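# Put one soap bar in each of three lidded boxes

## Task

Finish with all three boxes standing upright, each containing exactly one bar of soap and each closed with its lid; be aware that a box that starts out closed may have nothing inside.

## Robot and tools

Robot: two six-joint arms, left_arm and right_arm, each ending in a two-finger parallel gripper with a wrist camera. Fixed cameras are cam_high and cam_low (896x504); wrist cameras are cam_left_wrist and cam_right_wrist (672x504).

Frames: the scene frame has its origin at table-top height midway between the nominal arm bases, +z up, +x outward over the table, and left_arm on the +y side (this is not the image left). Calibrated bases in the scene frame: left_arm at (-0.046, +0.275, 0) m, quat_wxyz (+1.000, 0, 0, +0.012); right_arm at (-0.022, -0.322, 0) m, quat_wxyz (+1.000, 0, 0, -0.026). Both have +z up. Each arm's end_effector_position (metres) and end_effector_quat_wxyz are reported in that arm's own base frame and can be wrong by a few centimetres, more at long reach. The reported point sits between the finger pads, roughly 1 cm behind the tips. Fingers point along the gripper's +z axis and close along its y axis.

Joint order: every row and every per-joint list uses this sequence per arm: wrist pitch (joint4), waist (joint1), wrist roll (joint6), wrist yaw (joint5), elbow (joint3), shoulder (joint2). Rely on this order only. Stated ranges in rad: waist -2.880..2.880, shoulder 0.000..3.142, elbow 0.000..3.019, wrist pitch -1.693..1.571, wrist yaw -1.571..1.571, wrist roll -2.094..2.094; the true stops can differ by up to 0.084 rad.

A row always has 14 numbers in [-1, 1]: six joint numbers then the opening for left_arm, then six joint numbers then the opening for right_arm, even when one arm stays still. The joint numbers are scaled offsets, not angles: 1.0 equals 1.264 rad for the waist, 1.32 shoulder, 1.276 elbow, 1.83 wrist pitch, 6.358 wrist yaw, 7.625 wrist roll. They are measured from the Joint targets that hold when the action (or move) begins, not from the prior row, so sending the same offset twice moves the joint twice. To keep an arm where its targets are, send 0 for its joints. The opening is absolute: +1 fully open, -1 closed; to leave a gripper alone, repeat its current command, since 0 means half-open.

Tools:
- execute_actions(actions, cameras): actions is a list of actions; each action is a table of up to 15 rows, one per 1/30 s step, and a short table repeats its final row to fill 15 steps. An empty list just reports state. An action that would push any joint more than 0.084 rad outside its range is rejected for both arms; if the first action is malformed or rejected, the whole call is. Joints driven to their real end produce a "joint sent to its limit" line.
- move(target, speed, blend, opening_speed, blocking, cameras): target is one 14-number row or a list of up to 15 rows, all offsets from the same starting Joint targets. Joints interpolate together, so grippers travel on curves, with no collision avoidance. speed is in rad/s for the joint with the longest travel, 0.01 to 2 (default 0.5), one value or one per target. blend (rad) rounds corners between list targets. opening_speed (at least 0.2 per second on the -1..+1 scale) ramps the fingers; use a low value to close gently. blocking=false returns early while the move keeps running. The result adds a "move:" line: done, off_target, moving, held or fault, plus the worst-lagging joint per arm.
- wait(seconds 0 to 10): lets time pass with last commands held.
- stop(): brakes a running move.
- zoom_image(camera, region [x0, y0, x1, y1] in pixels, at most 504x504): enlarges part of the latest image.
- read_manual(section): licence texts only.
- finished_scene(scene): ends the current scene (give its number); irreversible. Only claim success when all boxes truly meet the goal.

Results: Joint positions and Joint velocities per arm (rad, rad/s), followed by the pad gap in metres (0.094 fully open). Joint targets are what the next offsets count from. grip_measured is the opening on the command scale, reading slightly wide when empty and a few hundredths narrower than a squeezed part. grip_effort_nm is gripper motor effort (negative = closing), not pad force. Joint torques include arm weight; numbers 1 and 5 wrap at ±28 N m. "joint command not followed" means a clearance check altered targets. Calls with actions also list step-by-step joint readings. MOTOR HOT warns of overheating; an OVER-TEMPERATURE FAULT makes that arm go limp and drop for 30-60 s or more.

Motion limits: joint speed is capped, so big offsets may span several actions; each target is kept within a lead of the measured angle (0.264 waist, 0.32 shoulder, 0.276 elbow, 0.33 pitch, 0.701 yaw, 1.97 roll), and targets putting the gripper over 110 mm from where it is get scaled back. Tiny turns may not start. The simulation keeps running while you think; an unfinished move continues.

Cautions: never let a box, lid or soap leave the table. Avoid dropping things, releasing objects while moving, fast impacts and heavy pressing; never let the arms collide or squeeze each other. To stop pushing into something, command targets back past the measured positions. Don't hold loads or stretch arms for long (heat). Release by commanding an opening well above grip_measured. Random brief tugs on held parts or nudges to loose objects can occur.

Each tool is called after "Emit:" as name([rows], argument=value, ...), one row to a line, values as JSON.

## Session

Emit:
execute_actions(actions=[])

Scene clock: 0.00 s.
left_arm: end_effector_position=(+0.2820, +0.4381, +0.1433) grip_measured=+1.000 grip_effort_nm=n/a end_effector_quat_wxyz=(+0.152, -0.543, +0.653, +0.506) | right_arm: end_effector_position=(+0.3367, +0.3360, +0.3143) grip_measured=+1.000 grip_effort_nm=n/a end_effector_quat_wxyz=(+0.207, -0.617, +0.710, +0.270)
Joint names: [wrist pitch, waist, wrist roll, wrist yaw, elbow, shoulder]
Joint positions: left_arm=[-0.387 0.714 -0.356 -1.023 0.983 1.61 0.094] | right_arm=[-1.176 0.584 -0.726 -0.588 1.338 1.338 0.094]
Joint velocities: within noise
Joint torques (N m): no reading
Motor temperatures (°C): left_arm=[27 28 29 28 44 35 29] | right_arm=[29 31 28 30 43 34 30]
Heat: left arm: hottest elbow 44 °C; right arm: hottest elbow 43 °C.
Joint targets: left_arm=[-0.385 0.714 -0.356 -1.023 1.002 1.614] | right_arm=[-1.174 0.584 -0.726 -0.588 1.364 1.342]
Tool commands: left_gripper/opening=+1.0 right_gripper/opening=+1.0

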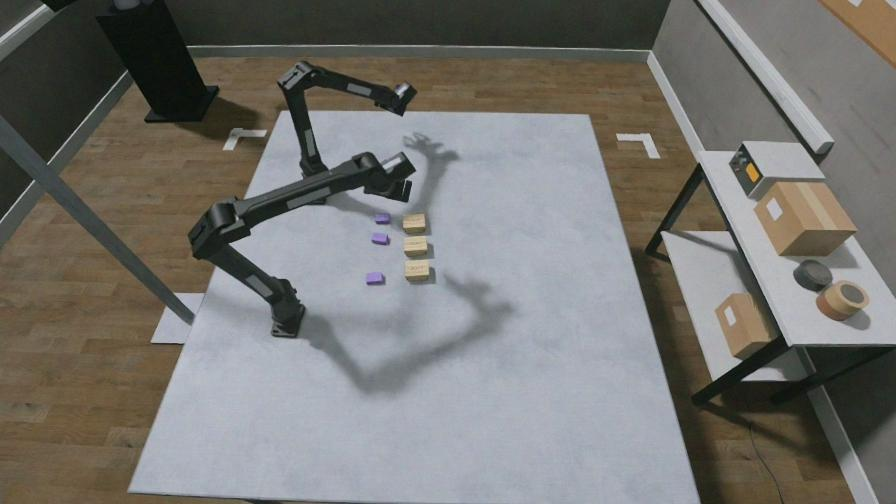

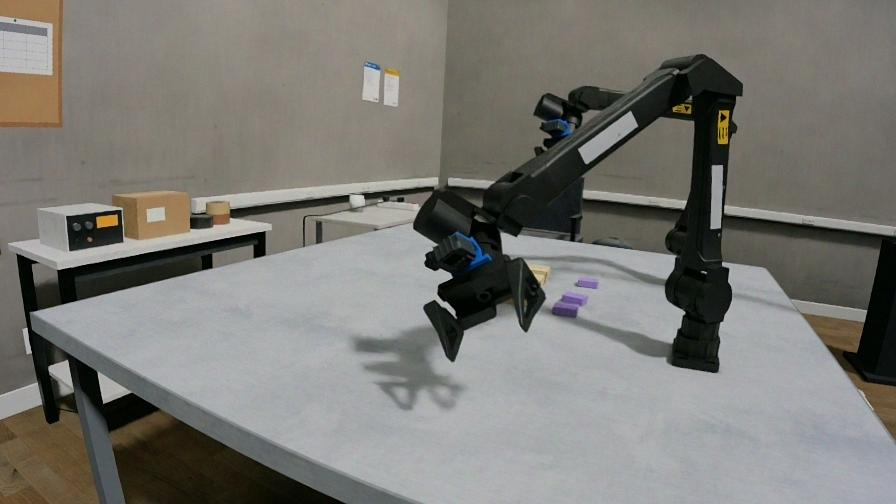

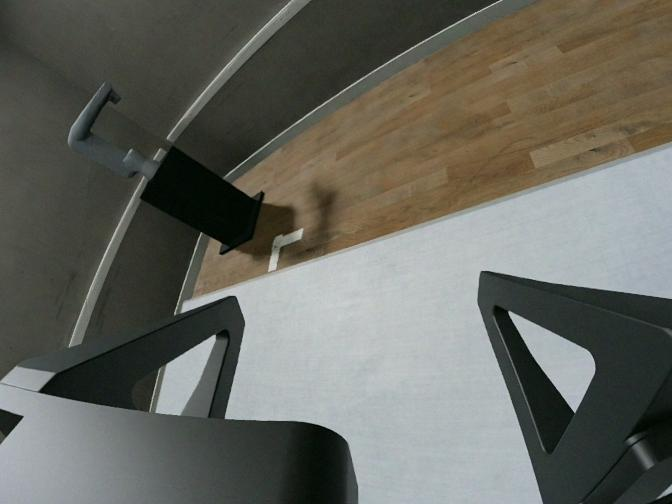

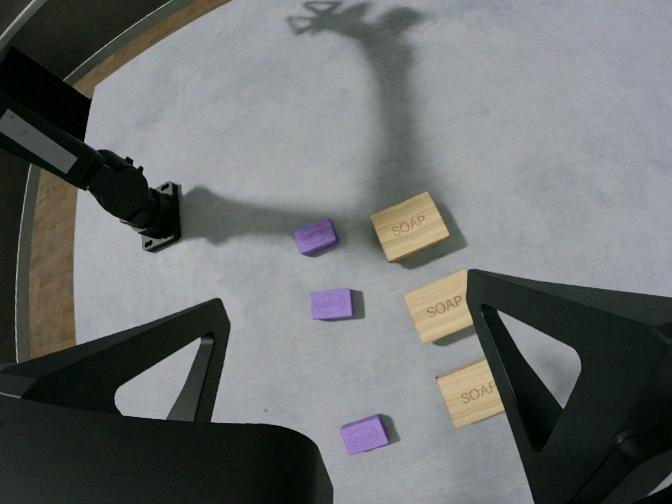

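Emit:
move(target=[0,0,0,0,0,0,1,-0.1497,0.095,0.1807,0.0925,0.232,0.318,0.75], speed=0.6)

Emit:
zoom_image(camera="cam_high", region=[350, 200, 450, 300])

Scene clock: 34.57 s.
left_arm: end_effector_position=(+0.2820, +0.4381, +0.1433) grip_measured=+1.000 grip_effort_nm=-0.002 end_effector_quat_wxyz=(+0.152, -0.543, +0.653, +0.506) | right_arm: end_effector_position=(+0.4055, +0.3395, +0.1938) grip_measured=+0.752 grip_effort_nm=-0.144 end_effector_quat_wxyz=(-0.004, -0.030, +1.000, -0.002)
Joint names: [wrist pitch, waist, wrist roll, wrist yaw, elbow, shoulder]
Joint positions: left_arm=[-0.387 0.714 -0.356 -1.023 0.983 1.61 0.094] | right_arm=[-1.44 0.697 0.638 -0.002 1.601 1.74 0.082]
Joint velocities: left_arm=[0.002 -0.015 -0.007 -0.198 -0.007 -0.015 0] | right_arm=[within noise]
Joint torques (N m): left_arm=[1.96 -1.55 -0.11 -0.57 10.85 -15.85] | right_arm=[0.05 0.67 0.14 -0.03 14.56 -14.74]
Motor temperatures (°C): left_arm=[27 28 29 28 49 37 29] | right_arm=[29 31 28 30 51 34 30]
Heat: left arm: hottest elbow 49 °C; right arm: hottest elbow 51 °C.
Joint targets: left_arm=[-0.385 0.714 -0.356 -1.023 1.002 1.614] | right_arm=[-1.448 0.704 0.652 0.000 1.660 1.761]
move: off_target (right_arm); right_arm: the elbow is farthest, 0.059 rad from its target

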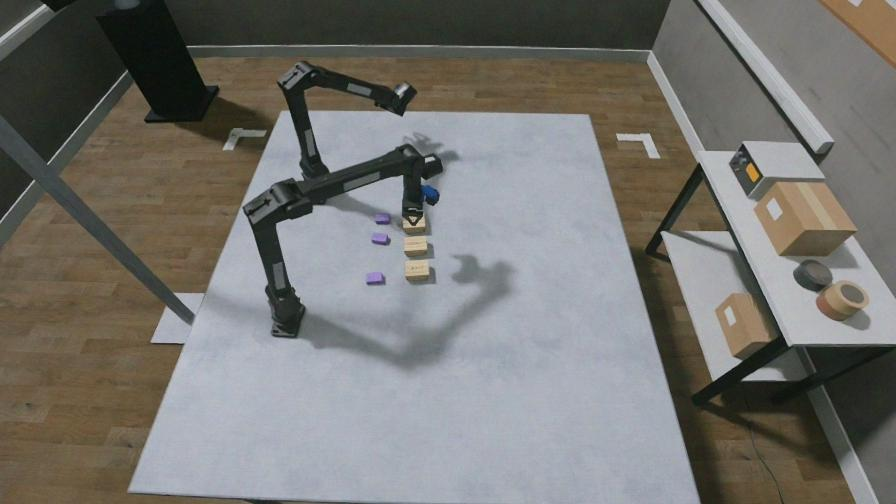

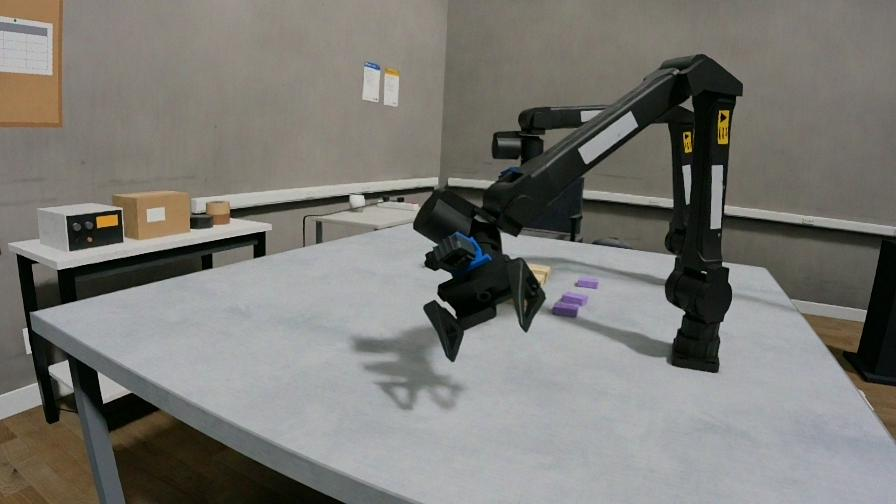

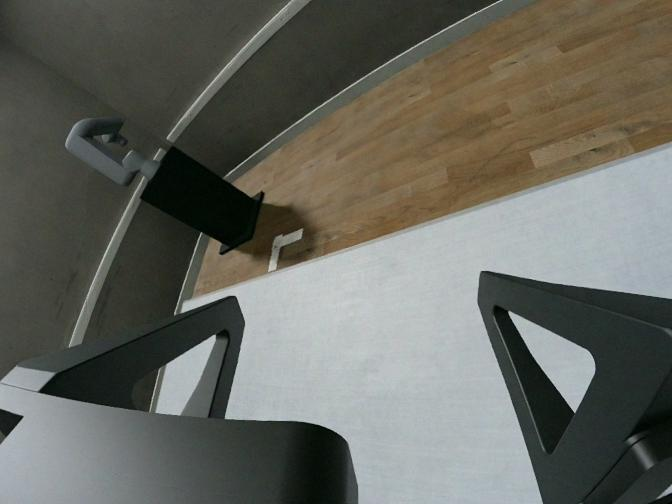

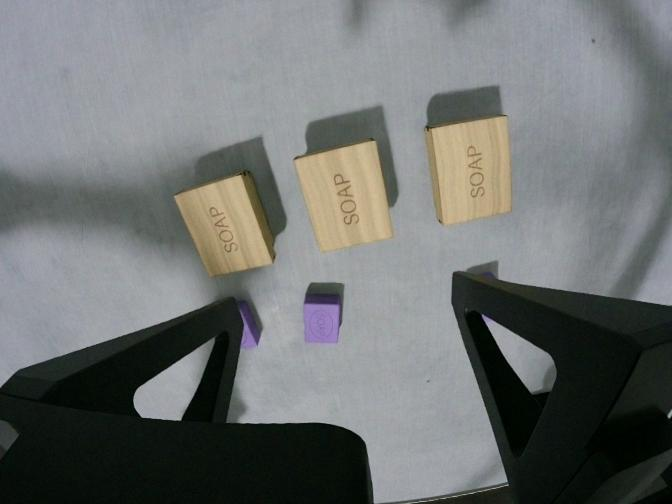

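Scaled by 5.040 from the camera's 896x504 image, which has a finer 1280x720 frame.

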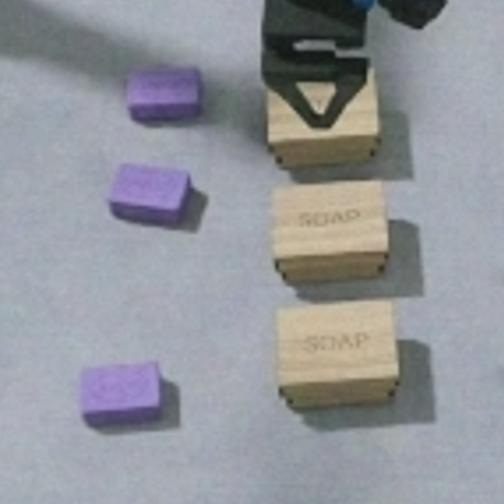

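Emit:
move(target=[0,0,0,0,0,0,1,0.1328,-0.0134,-0.0147,0,-0.185,0.0553,0.75], speed=0.4, cameras=["cam_right_wrist"])

Scene clock: 92.43 s.
left_arm: end_effector_position=(+0.2820, +0.4381, +0.1433) grip_measured=+1.000 grip_effort_nm=-0.002 end_effector_quat_wxyz=(+0.152, -0.543, +0.653, +0.506) | right_arm: end_effector_position=(+0.4040, +0.3360, +0.0870) grip_measured=+0.752 grip_effort_nm=-0.139 end_effector_quat_wxyz=(-0.016, -0.070, +0.997, -0.011)
Joint names: [wrist pitch, waist, wrist roll, wrist yaw, elbow, shoulder]
Joint positions: left_arm=[-0.387 0.714 -0.356 -1.023 0.983 1.61 0.094] | right_arm=[-1.214 0.694 0.554 -0.001 1.429 1.825 0.082]
Joint velocities: within noise
Joint torques (N m): left_arm=[1.96 -1.61 -0.11 -0.57 10.85 -15.85] | right_arm=[0.61 -0.62 -0.1 -0.04 8.47 -16.15]
Motor temperatures (°C): left_arm=[27 28 29 28 52 38 29] | right_arm=[29 31 28 30 61 35 30]
Heat: left arm: hottest elbow 52 °C; right arm: hottest elbow 61 °C.
Joint targets: left_arm=[-0.385 0.714 -0.356 -1.023 1.002 1.614] | right_arm=[-1.205 0.687 0.540 0.000 1.423 1.834]
move: done
Images, in order (width x height): cam_right_wrist 672x504.

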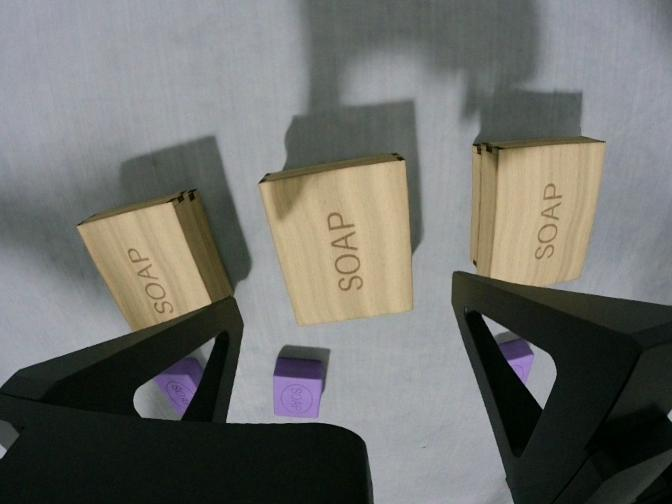

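Emit:
move(target=[0,0,0,0,0,0,1,0.0874,-0.001,-0.002,0,-0.0666,0.0326,0.75], speed=0.15, cameras=["cam_right_wrist"])

Scene clock: 122.10 s.
left_arm: end_effector_position=(+0.2820, +0.4381, +0.1433) grip_measured=+1.000 grip_effort_nm=-0.007 end_effector_quat_wxyz=(+0.152, -0.543, +0.653, +0.506) | right_arm: end_effector_position=(+0.4080, +0.3383, +0.0448) grip_measured=+0.752 grip_effort_nm=-0.144 end_effector_quat_wxyz=(+0.004, -0.077, +0.997, +0.004)
Joint names: [wrist pitch, waist, wrist roll, wrist yaw, elbow, shoulder]
Joint positions: left_arm=[-0.387 0.714 -0.356 -1.023 0.983 1.61 0.094] | right_arm=[-1.054 0.693 0.538 -0.001 1.349 1.853 0.082]
Joint velocities: within noise
Joint torques (N m): left_arm=[1.95 -1.61 -0.11 -0.57 10.85 -15.85] | right_arm=[0.65 -0.62 -0.12 -0.04 7.68 -15.15]
Motor temperatures (°C): left_arm=[27 28 29 28 53 38 29] | right_arm=[29 31 28 30 53 36 30]
Heat: left arm: hottest elbow 53 °C; right arm: hottest elbow 53 °C.
Joint targets: left_arm=[-0.385 0.714 -0.356 -1.023 1.002 1.614] | right_arm=[-1.045 0.685 0.525 0.000 1.338 1.877]
move: done
Images, in order (width x height): cam_right_wrist 672x504.

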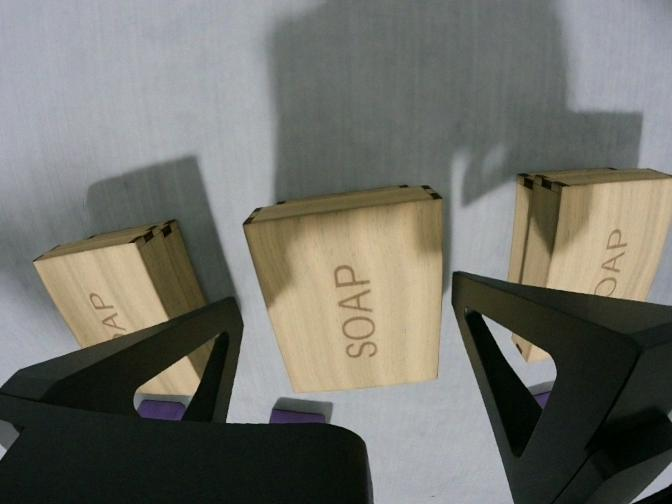

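Emit:
move([
  [0,0,0,0,0,0,1,0.0049,-0.002,0,0,-0.0045,0.004,0.75],
  [0,0,0,0,0,0,1,0.0049,-0.002,0,0,-0.0045,0.004,0.2],
], speed=0.1, opening_speed=0.3, cameras=["cam_right_wrist"])

Scene clock: 135.17 s.
left_arm: end_effector_position=(+0.2820, +0.4381, +0.1433) grip_measured=+1.000 grip_effort_nm=-0.007 end_effector_quat_wxyz=(+0.152, -0.543, +0.653, +0.506) | right_arm: end_effector_position=(+0.4090, +0.3366, +0.0413) grip_measured=+0.313 grip_effort_nm=-1.048 end_effector_quat_wxyz=(+0.005, -0.076, +0.997, +0.004)
Joint names: [wrist pitch, waist, wrist roll, wrist yaw, elbow, shoulder]
Joint positions: left_arm=[-0.387 0.714 -0.356 -1.023 0.983 1.61 0.094] | right_arm=[-1.045 0.689 0.538 -0.001 1.344 1.857 0.062]
Joint velocities: within noise
Joint torques (N m): left_arm=[1.96 -1.55 -0.11 -0.57 10.85 -15.85] | right_arm=[0.72 -0.5 -0.11 -0.08 7.6 -14.92]
Motor temperatures (°C): left_arm=[27 28 29 28 53 38 29] | right_arm=[29 31 28 30 52 36 30]
Heat: left arm: hottest elbow 53 °C; right arm: hottest elbow 52 °C.
Joint targets: left_arm=[-0.385 0.714 -0.356 -1.023 1.002 1.614] | right_arm=[-1.036 0.683 0.525 0.000 1.333 1.883]
move: done
Images, in order (width x height): cam_right_wrist 672x504.

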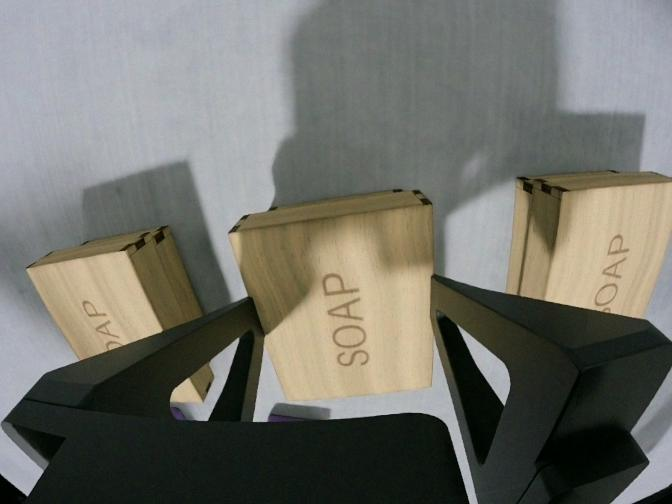

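Emit:
move([
  [0,0,0,0,0,0,1,-0.008,0,0,0,0.039,-0.025,0.2],
  [0,0,0,0,0,0,1,-0.0275,0,0,0,0.058,-0.0413,0.2],
  [0,0,0,0,0,0,1,-0.092,0,0,0,0.107,-0.083,0.2],
], speed=[0.08,0.06,0.15], blend=[0.005,0.005,0], cameras=["cam_right_wrist","cam_low"])

Emit:
move(target=[0,0,0,0,0,0,1,0,-0.21,0,0,0,0,0.2], speed=0.4, cameras=["cam_right_wrist","cam_high"])

Emit:
zoom_image(camera="cam_high", region=[370, 200, 450, 280])

Scene clock: 160.40 s.
left_arm: end_effector_position=(+0.2820, +0.4381, +0.1433) grip_measured=+1.000 grip_effort_nm=-0.012 end_effector_quat_wxyz=(+0.152, -0.543, +0.653, +0.506) | right_arm: end_effector_position=(+0.4059, +0.3340, +0.1012) grip_measured=+0.311 grip_effort_nm=-1.072 end_effector_quat_wxyz=(+0.001, -0.076, +0.997, +0.001)
Joint names: [wrist pitch, waist, wrist roll, wrist yaw, elbow, shoulder]
Joint positions: left_arm=[-0.387 0.714 -0.356 -1.023 0.983 1.61 0.094] | right_arm=[-1.197 0.689 0.538 -0.001 1.415 1.787 0.062]
Joint velocities: within noise
Joint torques (N m): left_arm=[1.95 -1.55 -0.11 -0.57 10.85 -15.91] | right_arm=[0.02 -0.44 -0.11 -0.08 13.7 -18.02]
Motor temperatures (°C): left_arm=[27 28 29 28 53 38 29] | right_arm=[29 31 28 30 50 36 31]
Heat: left arm: hottest elbow 53 °C; right arm: hottest elbow 50 °C.
Joint targets: left_arm=[-0.385 0.714 -0.356 -1.023 1.002 1.614] | right_arm=[-1.205 0.683 0.525 0.000 1.469 1.773]
move: off_target (right_arm); right_arm: the elbow is farthest, 0.055 rad from its target
Images, in order (width x height): cam_low 896x504, cam_right_wrist 672x504.

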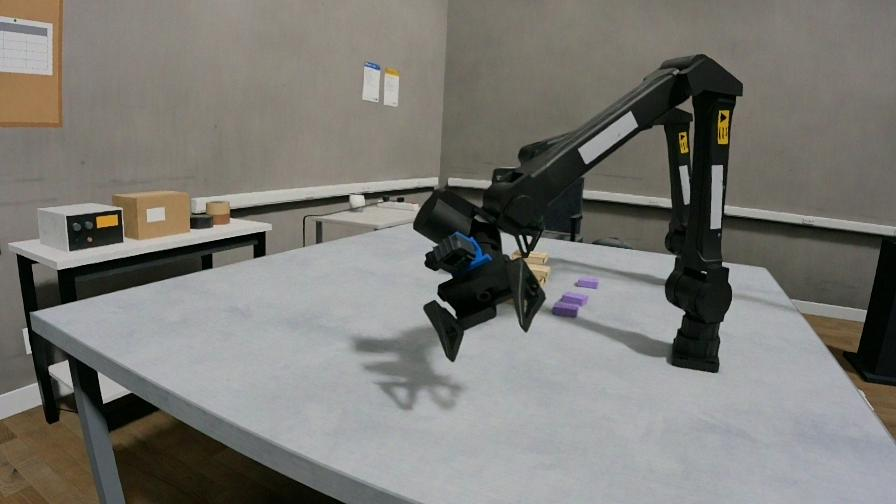

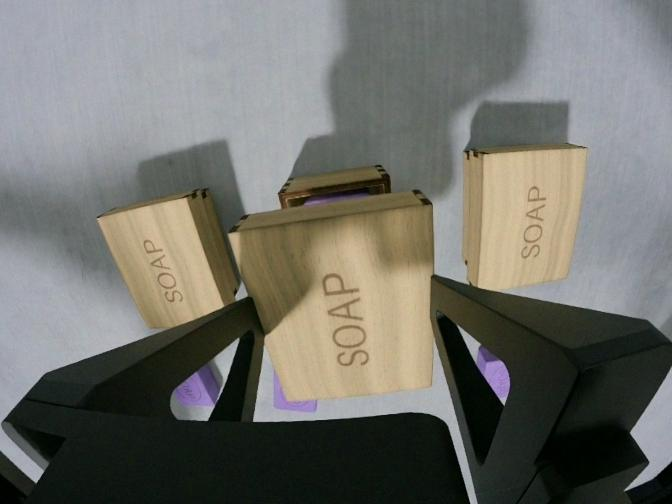

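Scene clock: 161.57 s.
left_arm: end_effector_position=(+0.2820, +0.4381, +0.1433) grip_measured=+1.000 grip_effort_nm=-0.007 end_effector_quat_wxyz=(+0.152, -0.543, +0.653, +0.506) | right_arm: end_effector_position=(+0.4813, +0.2113, +0.1012) grip_measured=+0.311 grip_effort_nm=-1.072 end_effector_quat_wxyz=(+0.001, +0.061, +0.998, +0.001)
Joint names: [wrist pitch, waist, wrist roll, wrist yaw, elbow, shoulder]
Joint positions: left_arm=[-0.387 0.714 -0.356 -1.023 0.983 1.61 0.094] | right_arm=[-1.197 0.415 0.537 0 1.415 1.787 0.062]
Joint velocities: within noise
Joint torques (N m): left_arm=[1.95 -1.61 -0.11 -0.57 10.86 -15.79] | right_arm=[0.09 0.38 -0.1 -0.1 13.68 -17.61]
Motor temperatures (°C): left_arm=[27 28 29 28 53 38 29] | right_arm=[29 31 28 30 51 36 31]
Heat: left arm: hottest elbow 53 °C; right arm: hottest elbow 51 °C.
Joint targets: left_arm=[-0.385 0.714 -0.356 -1.023 1.002 1.614] | right_arm=[-1.205 0.417 0.525 0.000 1.469 1.773]
move: off_target (right_arm); right_arm: the elbow is farthest, 0.054 rad from its target
Images, in order (width x height): cam_high 896x504, cam_right_wrist 672x504.

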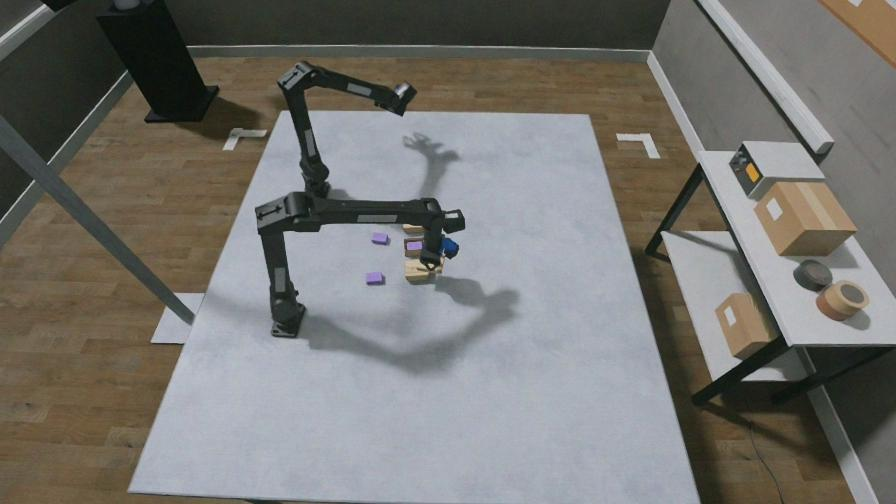

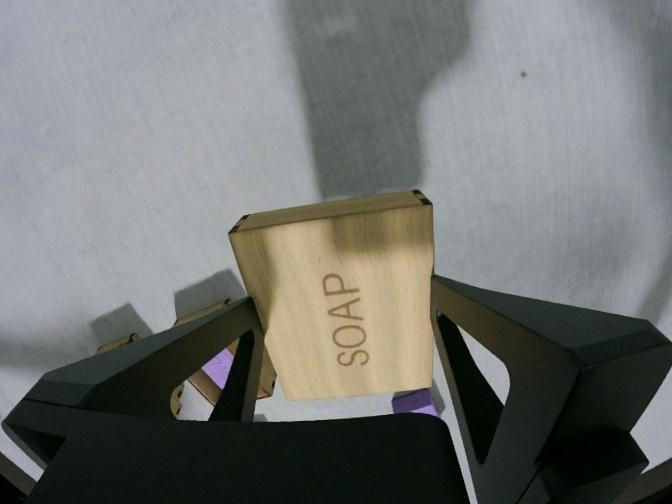

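Scaled by 6.300 from the camera's 896x504 image, which has a finer 1280x720 frame.

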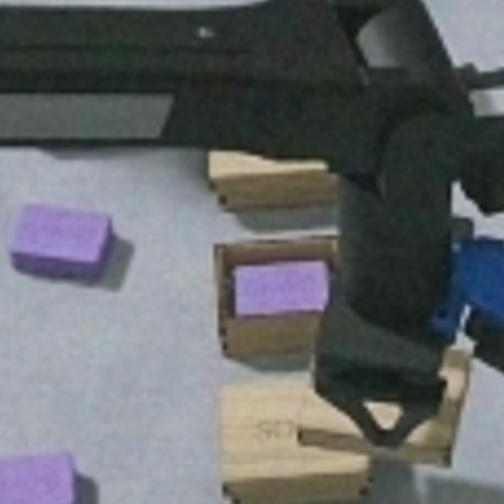

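Emit:
move([
  [0,0,0,0,0,0,1,0,0.2184,0,0,0,0,0.2],
  [0,0,0,0,0,0,1,0.0617,0.2184,0,0,-0.0823,0.0629,0.2],
], speed=[0.4,0.12], cameras=["cam_right_wrist"])

Emit:
zoom_image(camera="cam_right_wrist", region=[200, 140, 480, 280])

Scene clock: 175.00 s.
left_arm: end_effector_position=(+0.2820, +0.4381, +0.1433) grip_measured=+1.000 grip_effort_nm=-0.012 end_effector_quat_wxyz=(+0.152, -0.543, +0.653, +0.506) | right_arm: end_effector_position=(+0.4064, +0.3393, +0.0602) grip_measured=+0.311 grip_effort_nm=-1.077 end_effector_quat_wxyz=(+0.001, -0.079, +0.997, +0.001)
Joint names: [wrist pitch, waist, wrist roll, wrist yaw, elbow, shoulder]
Joint positions: left_arm=[-0.387 0.714 -0.356 -1.023 0.983 1.61 0.094] | right_arm=[-1.101 0.696 0.537 0 1.372 1.838 0.062]
Joint velocities: within noise
Joint torques (N m): left_arm=[1.95 -1.55 -0.11 -0.57 10.85 -15.79] | right_arm=[0.72 -0.21 -0.1 -0.11 8.06 -15.74]
Motor temperatures (°C): left_arm=[27 28 29 28 53 38 29] | right_arm=[29 31 28 30 55 36 31]
Heat: left arm: hottest elbow 53 °C; right arm: hottest elbow 55 °C.
Joint targets: left_arm=[-0.385 0.714 -0.356 -1.023 1.002 1.614] | right_arm=[-1.092 0.694 0.525 0.000 1.364 1.856]
move: done
Images, in order (width x height): cam_right_wrist 672x504.

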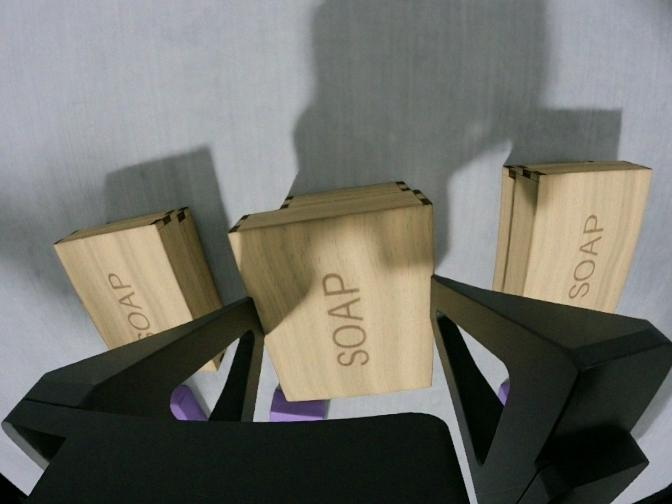

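Scaled by 1.800 from the camera's 672x504 image, which has a finer 960x720 frame.

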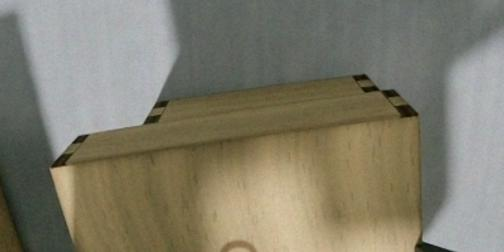

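Emit:
move([
  [0,0,0,0,0,0,1,0,-0.0087,0,0,0,0,0.2],
  [0,0,0,0,0,0,1,0.0311,-0.0087,0,0,-0.0274,0.0220,0.2],
], speed=[0.1,0.06], cameras=["cam_right_wrist","cam_low"])

Emit:
zoom_image(camera="cam_right_wrist", region=[200, 140, 480, 280])

Scene clock: 187.50 s.
left_arm: end_effector_position=(+0.2820, +0.4381, +0.1433) grip_measured=+1.000 grip_effort_nm=-0.002 end_effector_quat_wxyz=(+0.152, -0.543, +0.653, +0.506) | right_arm: end_effector_position=(+0.4108, +0.3375, +0.0549) grip_measured=+0.311 grip_effort_nm=-1.082 end_effector_quat_wxyz=(+0.008, -0.076, +0.997, +0.006)
Joint names: [wrist pitch, waist, wrist roll, wrist yaw, elbow, shoulder]
Joint positions: left_arm=[-0.387 0.714 -0.356 -1.023 0.983 1.61 0.094] | right_arm=[-1.069 0.689 0.537 0 1.359 1.84 0.062]
Joint velocities: within noise
Joint torques (N m): left_arm=[1.96 -1.55 -0.11 -0.57 10.86 -15.85] | right_arm=[1.65 -0.44 -0.11 -0.13 6.16 -13.27]
Motor temperatures (°C): left_arm=[27 28 29 28 54 38 29] | right_arm=[29 31 28 30 52 36 32]
Heat: left arm: hottest elbow 54 °C; right arm: hottest elbow 52 °C.
Joint targets: left_arm=[-0.385 0.714 -0.356 -1.023 1.002 1.614] | right_arm=[-1.035 0.682 0.525 0.000 1.329 1.885]
move: off_target (right_arm); right_arm: the shoulder is farthest, 0.045 rad from its target
Images, in order (width x height): cam_low 896x504, cam_right_wrist 672x504.

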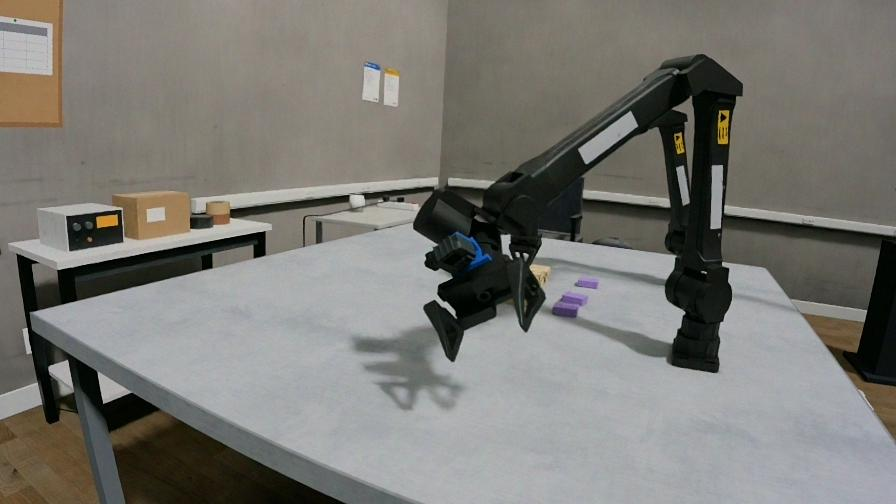

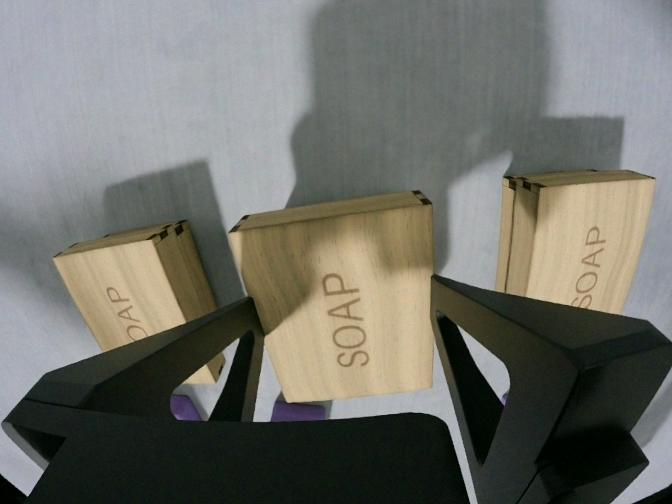

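Scaled by 1.800 from the camera's 672x504 image, which has a finer 960x720 frame.

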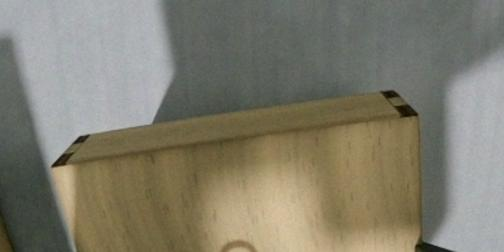

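Emit:
move([
  [0,0,0,0,0,0,1,-0.041,0,0,0,0.069,-0.0447,0.2],
  [0,0,0,0,0,0,1,-0.0123,0,0,0,0.0086,-0.0091,0.2],
], speed=[0.1,0.06], cameras=["cam_right_wrist"])

Emit:
zoom_image(camera="cam_right_wrist", region=[200, 140, 480, 280])

Scene clock: 209.80 s.
left_arm: end_effector_position=(+0.2820, +0.4381, +0.1433) grip_measured=+1.000 grip_effort_nm=-0.007 end_effector_quat_wxyz=(+0.152, -0.543, +0.653, +0.506) | right_arm: end_effector_position=(+0.4104, +0.3372, +0.0559) grip_measured=+0.311 grip_effort_nm=-1.077 end_effector_quat_wxyz=(+0.008, -0.076, +0.997, +0.005)
Joint names: [wrist pitch, waist, wrist roll, wrist yaw, elbow, shoulder]
Joint positions: left_arm=[-0.387 0.714 -0.356 -1.023 0.983 1.61 0.094] | right_arm=[-1.073 0.689 0.537 0 1.36 1.839 0.062]
Joint velocities: within noise
Joint torques (N m): left_arm=[1.95 -1.61 -0.11 -0.57 10.85 -15.85] | right_arm=[0.92 -0.62 -0.11 -0.17 7.08 -14.1]
Motor temperatures (°C): left_arm=[27 28 29 29 54 38 29] | right_arm=[29 31 28 30 50 37 32]
Heat: left arm: hottest elbow 54 °C; right arm: hottest elbow 50 °C.
Joint targets: left_arm=[-0.385 0.714 -0.356 -1.023 1.002 1.614] | right_arm=[-1.057 0.682 0.525 0.000 1.340 1.873]
move: done
Images, in order (width x height): cam_right_wrist 672x504.

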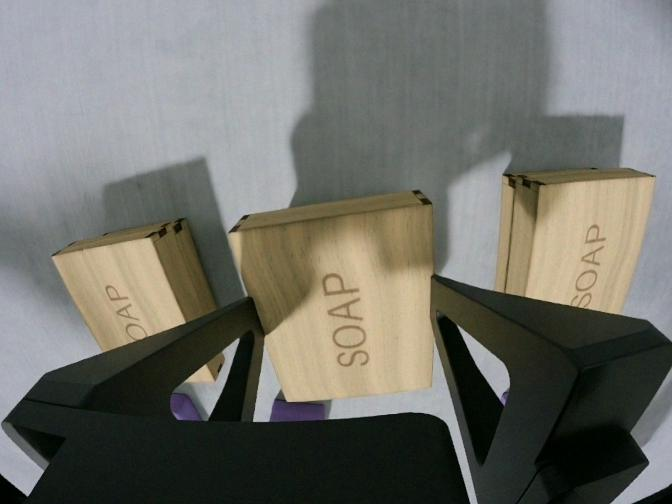

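Scaled by 1.800 from the camera's 672x504 image, which has a finer 960x720 frame.

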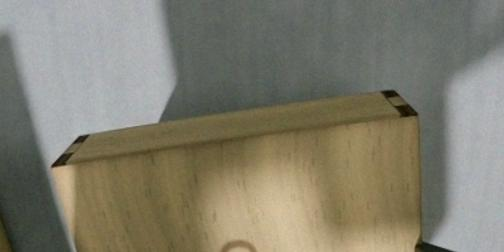

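Emit:
move([
  [0,0,0,0,0,0,1,-0.0355,0,0,0,0.0564,-0.0455,0.2],
  [0,0,0,0,0,0,1,-0.0191,0,0,0,0.0094,-0.0136,0.2],
], speed=[0.1,0.06], cameras=["cam_right_wrist"])

Emit:
zoom_image(camera="cam_right_wrist", region=[200, 140, 480, 280])

Scene clock: 239.67 s.
left_arm: end_effector_position=(+0.2820, +0.4381, +0.1433) grip_measured=+1.000 grip_effort_nm=-0.007 end_effector_quat_wxyz=(+0.152, -0.543, +0.653, +0.506) | right_arm: end_effector_position=(+0.4051, +0.3329, +0.0577) grip_measured=+0.311 grip_effort_nm=-1.082 end_effector_quat_wxyz=(-0.002, -0.076, +0.997, -0.002)
Joint names: [wrist pitch, waist, wrist roll, wrist yaw, elbow, shoulder]
Joint positions: left_arm=[-0.387 0.714 -0.356 -1.023 0.983 1.61 0.094] | right_arm=[-1.101 0.689 0.537 0 1.359 1.835 0.062]
Joint velocities: within noise
Joint torques (N m): left_arm=[1.96 -1.55 -0.11 -0.57 10.86 -15.79] | right_arm=[0.85 -0.5 -0.1 -0.13 8.08 -15.15]
Motor temperatures (°C): left_arm=[27 28 29 29 54 38 29] | right_arm=[29 31 28 30 50 36 32]
Heat: left arm: hottest elbow 54 °C; right arm: hottest elbow 50 °C.
Joint targets: left_arm=[-0.385 0.714 -0.356 -1.023 1.002 1.614] | right_arm=[-1.092 0.682 0.525 0.000 1.352 1.855]
move: done
Images, in order (width x height): cam_right_wrist 672x504.

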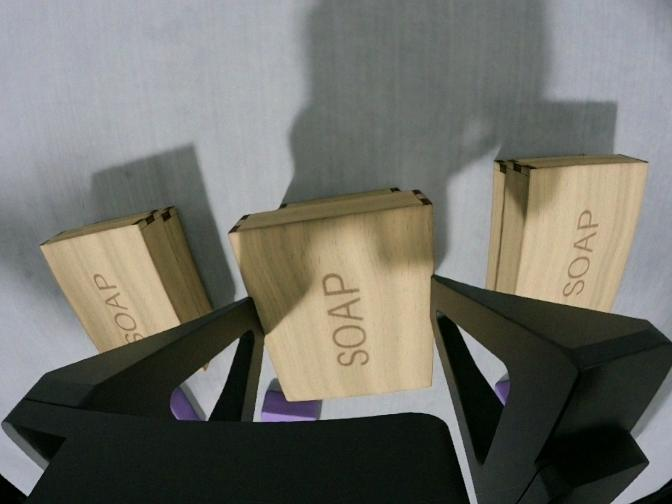

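Scaled by 1.800 from the camera's 672x504 image, which has a finer 960x720 frame.

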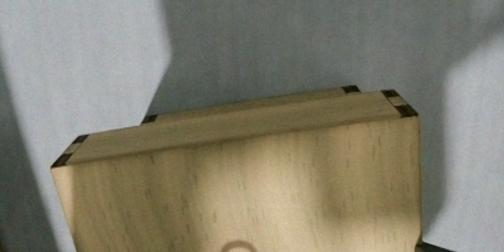

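Emit:
move(target=[0,0,0,0,0,0,1,0.0041,-0.0032,0,0,-0.0078,-0.0341,0.2], speed=0.08, cameras=["cam_right_wrist"])

Emit:
zoom_image(camera="cam_right_wrist", region=[200, 140, 480, 280])

Scene clock: 275.50 s.
left_arm: end_effector_position=(+0.2820, +0.4381, +0.1433) grip_measured=+1.000 grip_effort_nm=-0.007 end_effector_quat_wxyz=(+0.152, -0.543, +0.653, +0.506) | right_arm: end_effector_position=(+0.4059, +0.3312, +0.0592) grip_measured=+0.311 grip_effort_nm=-1.077 end_effector_quat_wxyz=(+0.001, -0.074, +0.997, +0.001)
Joint names: [wrist pitch, waist, wrist roll, wrist yaw, elbow, shoulder]
Joint positions: left_arm=[-0.387 0.714 -0.356 -1.023 0.983 1.61 0.094] | right_arm=[-1.094 0.685 0.537 0 1.353 1.827 0.062]
Joint velocities: within noise
Joint torques (N m): left_arm=[1.94 -1.61 -0.11 -0.57 10.85 -15.85] | right_arm=[0.72 -0.62 -0.1 -0.13 7.84 -18.08]
Motor temperatures (°C): left_arm=[27 27 29 29 54 38 29] | right_arm=[29 31 28 30 50 37 32]
Heat: left arm: hottest elbow 54 °C; right arm: hottest elbow 50 °C.
Joint targets: left_arm=[-0.385 0.714 -0.356 -1.023 1.002 1.614] | right_arm=[-1.085 0.678 0.525 0.000 1.342 1.810]
move: done
Images, in order (width x height): cam_right_wrist 672x504.

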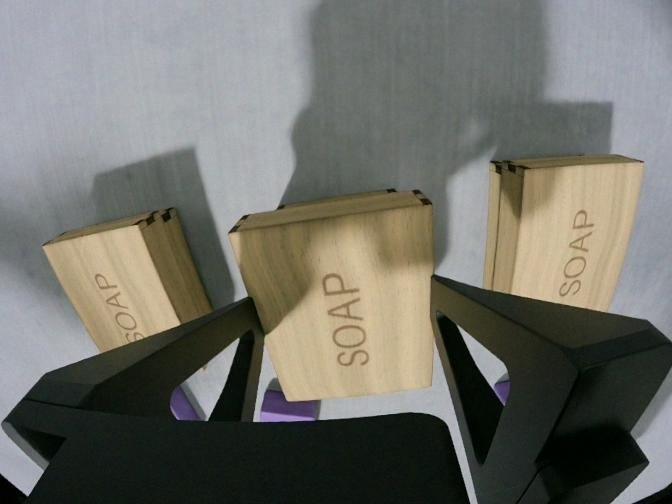

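Scaled by 1.800 from the camera's 672x504 image, which has a finer 960x720 frame.

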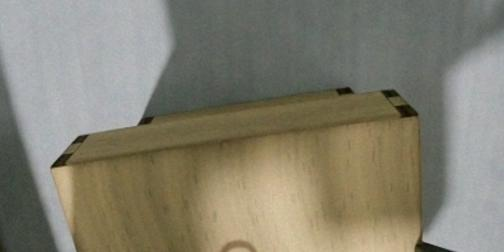

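Emit:
move(target=[0,0,0,0,0,0,1,0.0025,0,0,0,-0.0105,-0.0105,0.2], speed=0.08, cameras=["cam_right_wrist"])

Emit:
zoom_image(camera="cam_right_wrist", region=[200, 140, 480, 280])

Scene clock: 284.83 s.
left_arm: end_effector_position=(+0.2820, +0.4381, +0.1433) grip_measured=+1.000 grip_effort_nm=-0.007 end_effector_quat_wxyz=(+0.152, -0.543, +0.653, +0.506) | right_arm: end_effector_position=(+0.4035, +0.3293, +0.0619) grip_measured=+0.311 grip_effort_nm=-1.077 end_effector_quat_wxyz=(+0.004, -0.074, +0.997, +0.002)
Joint names: [wrist pitch, waist, wrist roll, wrist yaw, elbow, shoulder]
Joint positions: left_arm=[-0.387 0.714 -0.356 -1.023 0.983 1.61 0.094] | right_arm=[-1.089 0.685 0.537 0 1.34 1.813 0.062]
Joint velocities: within noise
Joint torques (N m): left_arm=[1.95 -1.55 -0.11 -0.57 10.85 -15.79] | right_arm=[0.84 -0.56 -0.1 -0.14 7.9 -17.85]
Motor temperatures (°C): left_arm=[27 27 29 29 54 38 29] | right_arm=[29 31 28 30 49 38 32]
Heat: left arm: hottest elbow 54 °C; right arm: hottest elbow 49 °C.
Joint targets: left_arm=[-0.385 0.714 -0.356 -1.023 1.002 1.614] | right_arm=[-1.080 0.678 0.525 0.000 1.329 1.796]
move: done
Images, in order (width x height): cam_right_wrist 672x504.

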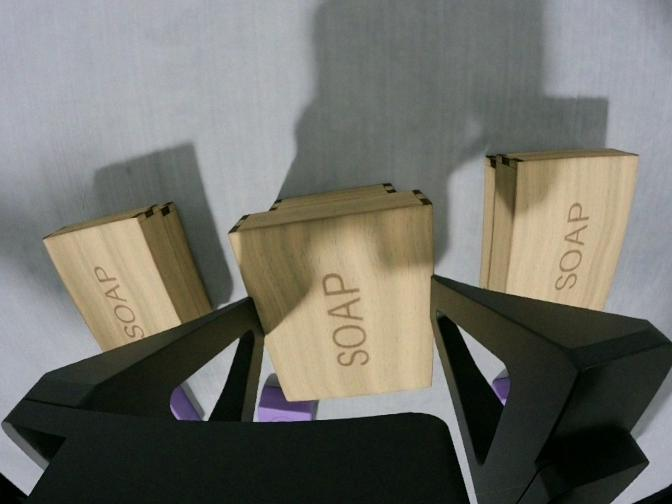

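Scaled by 1.800 from the camera's 672x504 image, which has a finer 960x720 frame.

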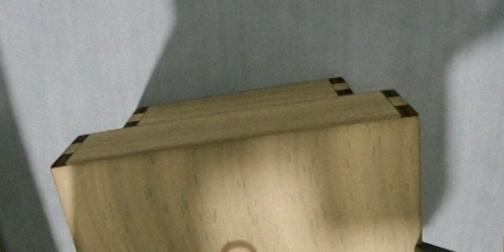

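Emit:
move(target=[0,0,0,0,0,0,1,0.0153,0,0,0,-0.0118,0.041,0.2], speed=0.06, cameras=["cam_right_wrist"])

Emit:
zoom_image(camera="cam_right_wrist", region=[200, 140, 480, 280])

Scene clock: 318.43 s.
left_arm: end_effector_position=(+0.2820, +0.4381, +0.1433) grip_measured=+1.000 grip_effort_nm=-0.002 end_effector_quat_wxyz=(+0.152, -0.543, +0.653, +0.506) | right_arm: end_effector_position=(+0.4041, +0.3295, +0.0547) grip_measured=+0.311 grip_effort_nm=-1.077 end_effector_quat_wxyz=(+0.007, -0.074, +0.997, +0.004)
Joint names: [wrist pitch, waist, wrist roll, wrist yaw, elbow, shoulder]
Joint positions: left_arm=[-0.387 0.714 -0.356 -1.023 0.983 1.61 0.094] | right_arm=[-1.063 0.685 0.537 0 1.327 1.819 0.062]
Joint velocities: within noise
Joint torques (N m): left_arm=[1.96 -1.49 -0.11 -0.57 10.85 -15.85] | right_arm=[0.79 -0.56 -0.1 -0.13 7.5 -14.15]
Motor temperatures (°C): left_arm=[27 27 29 29 54 38 29] | right_arm=[29 31 28 30 47 39 32]
Heat: left arm: hottest elbow 54 °C; right arm: hottest elbow 47 °C.
Joint targets: left_arm=[-0.385 0.714 -0.356 -1.023 1.002 1.614] | right_arm=[-1.052 0.678 0.524 0.000 1.314 1.850]
move: done
Images, in order (width x height): cam_right_wrist 672x504.

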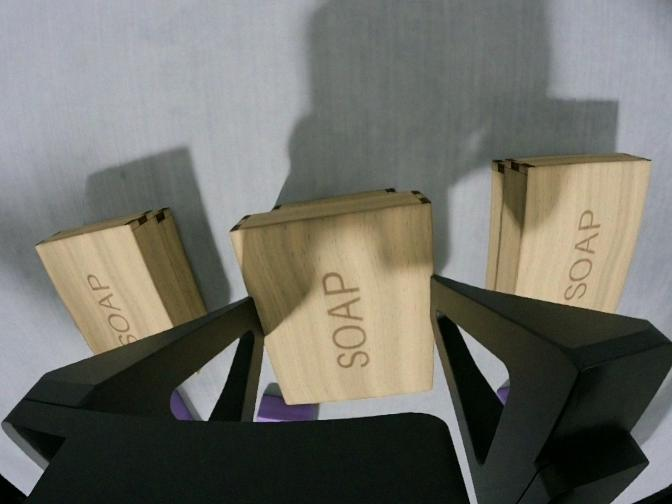

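Scaled by 1.800 from the camera's 672x504 image, which has a finer 960x720 frame.

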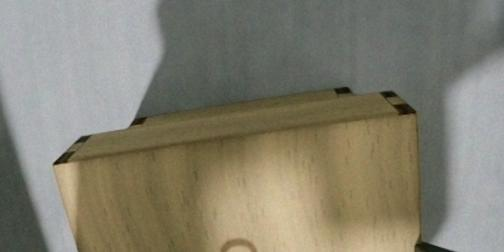

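Emit:
move([
  [0,0,0,0,0,0,1,0,0,0,0,0,-0.040,0.2],
  [0,0,0,0,0,0,1,-0.007,0,0,0,-0.0086,-0.045,0.2],
], speed=0.08, cameras=["cam_right_wrist"])

Emit:
zoom_image(camera="cam_right_wrist", region=[200, 140, 480, 280])

Scene clock: 333.43 s.
left_arm: end_effector_position=(+0.2820, +0.4381, +0.1433) grip_measured=+1.000 grip_effort_nm=-0.012 end_effector_quat_wxyz=(+0.152, -0.543, +0.653, +0.506) | right_arm: end_effector_position=(+0.4008, +0.3267, +0.0564) grip_measured=+0.311 grip_effort_nm=-1.072 end_effector_quat_wxyz=(+0.007, -0.074, +0.997, +0.004)
Joint names: [wrist pitch, waist, wrist roll, wrist yaw, elbow, shoulder]
Joint positions: left_arm=[-0.387 0.714 -0.356 -1.023 0.983 1.61 0.094] | right_arm=[-1.063 0.685 0.537 0 1.315 1.807 0.062]
Joint velocities: within noise
Joint torques (N m): left_arm=[1.94 -1.55 -0.11 -0.57 10.84 -15.85] | right_arm=[0.34 -0.5 -0.1 -0.13 7.61 -17.55]
Motor temperatures (°C): left_arm=[27 27 29 29 54 38 29] | right_arm=[29 31 28 30 47 38 33]
Heat: left arm: hottest elbow 54 °C; right arm: hottest elbow 47 °C.
Joint targets: left_arm=[-0.385 0.714 -0.356 -1.023 1.002 1.614] | right_arm=[-1.065 0.678 0.524 0.000 1.303 1.791]
move: done
Images, in order (width x height): cam_right_wrist 672x504.

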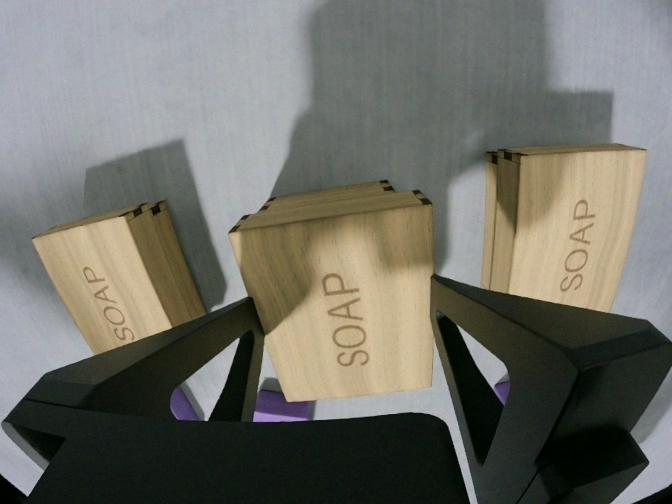

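Scaled by 1.800 from the camera's 672x504 image, which has a finer 960x720 frame.

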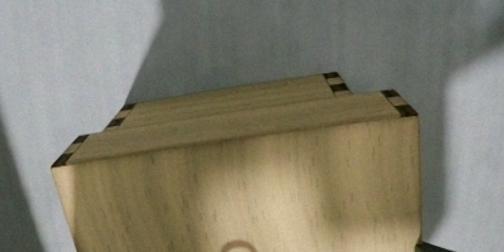

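Emit:
move([
  [0,0,0,0,0,0,1,0,0.0107,0,0,0,-0.005,0.2],
  [0,0,0,0,0,0,1,0.008,0.0107,0,0,0,0.041,0.2],
], speed=0.08, cameras=["cam_right_wrist"])

Emit:
zoom_image(camera="cam_right_wrist", region=[200, 140, 480, 280])

Scene clock: 347.37 s.
left_arm: end_effector_position=(+0.2820, +0.4381, +0.1433) grip_measured=+1.000 grip_effort_nm=-0.002 end_effector_quat_wxyz=(+0.152, -0.543, +0.653, +0.506) | right_arm: end_effector_position=(+0.4008, +0.3270, +0.0560) grip_measured=+0.311 grip_effort_nm=-1.077 end_effector_quat_wxyz=(+0.007, -0.074, +0.997, +0.004)
Joint names: [wrist pitch, waist, wrist roll, wrist yaw, elbow, shoulder]
Joint positions: left_arm=[-0.387 0.714 -0.356 -1.023 0.983 1.61 0.094] | right_arm=[-1.062 0.685 0.537 0 1.315 1.808 0.062]
Joint velocities: within noise
Joint torques (N m): left_arm=[1.96 -1.61 -0.11 -0.57 10.85 -15.85] | right_arm=[0.81 0.67 -0.1 -0.13 7.6 -13.45]
Motor temperatures (°C): left_arm=[27 27 29 29 54 38 29] | right_arm=[29 31 28 30 48 39 33]
Heat: left arm: hottest elbow 54 °C; right arm: hottest elbow 48 °C.
Joint targets: left_arm=[-0.385 0.714 -0.356 -1.023 1.002 1.614] | right_arm=[-1.050 0.692 0.524 0.000 1.303 1.845]
move: off_target (right_arm); right_arm: the shoulder is farthest, 0.037 rad from its target
Images, in order (width x height): cam_right_wrist 672x504.

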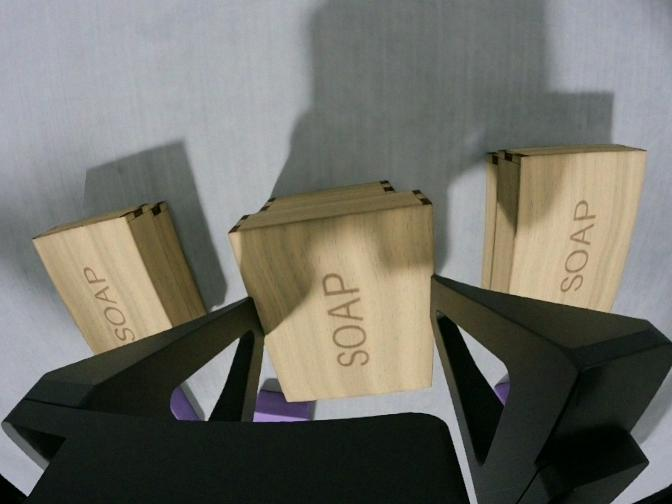

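Scaled by 1.800 from the camera's 672x504 image, which has a finer 960x720 frame.

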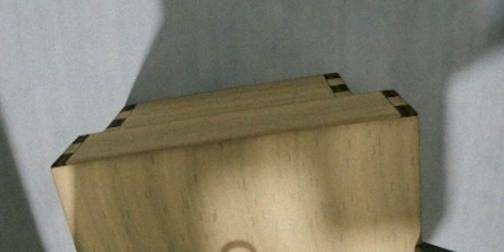

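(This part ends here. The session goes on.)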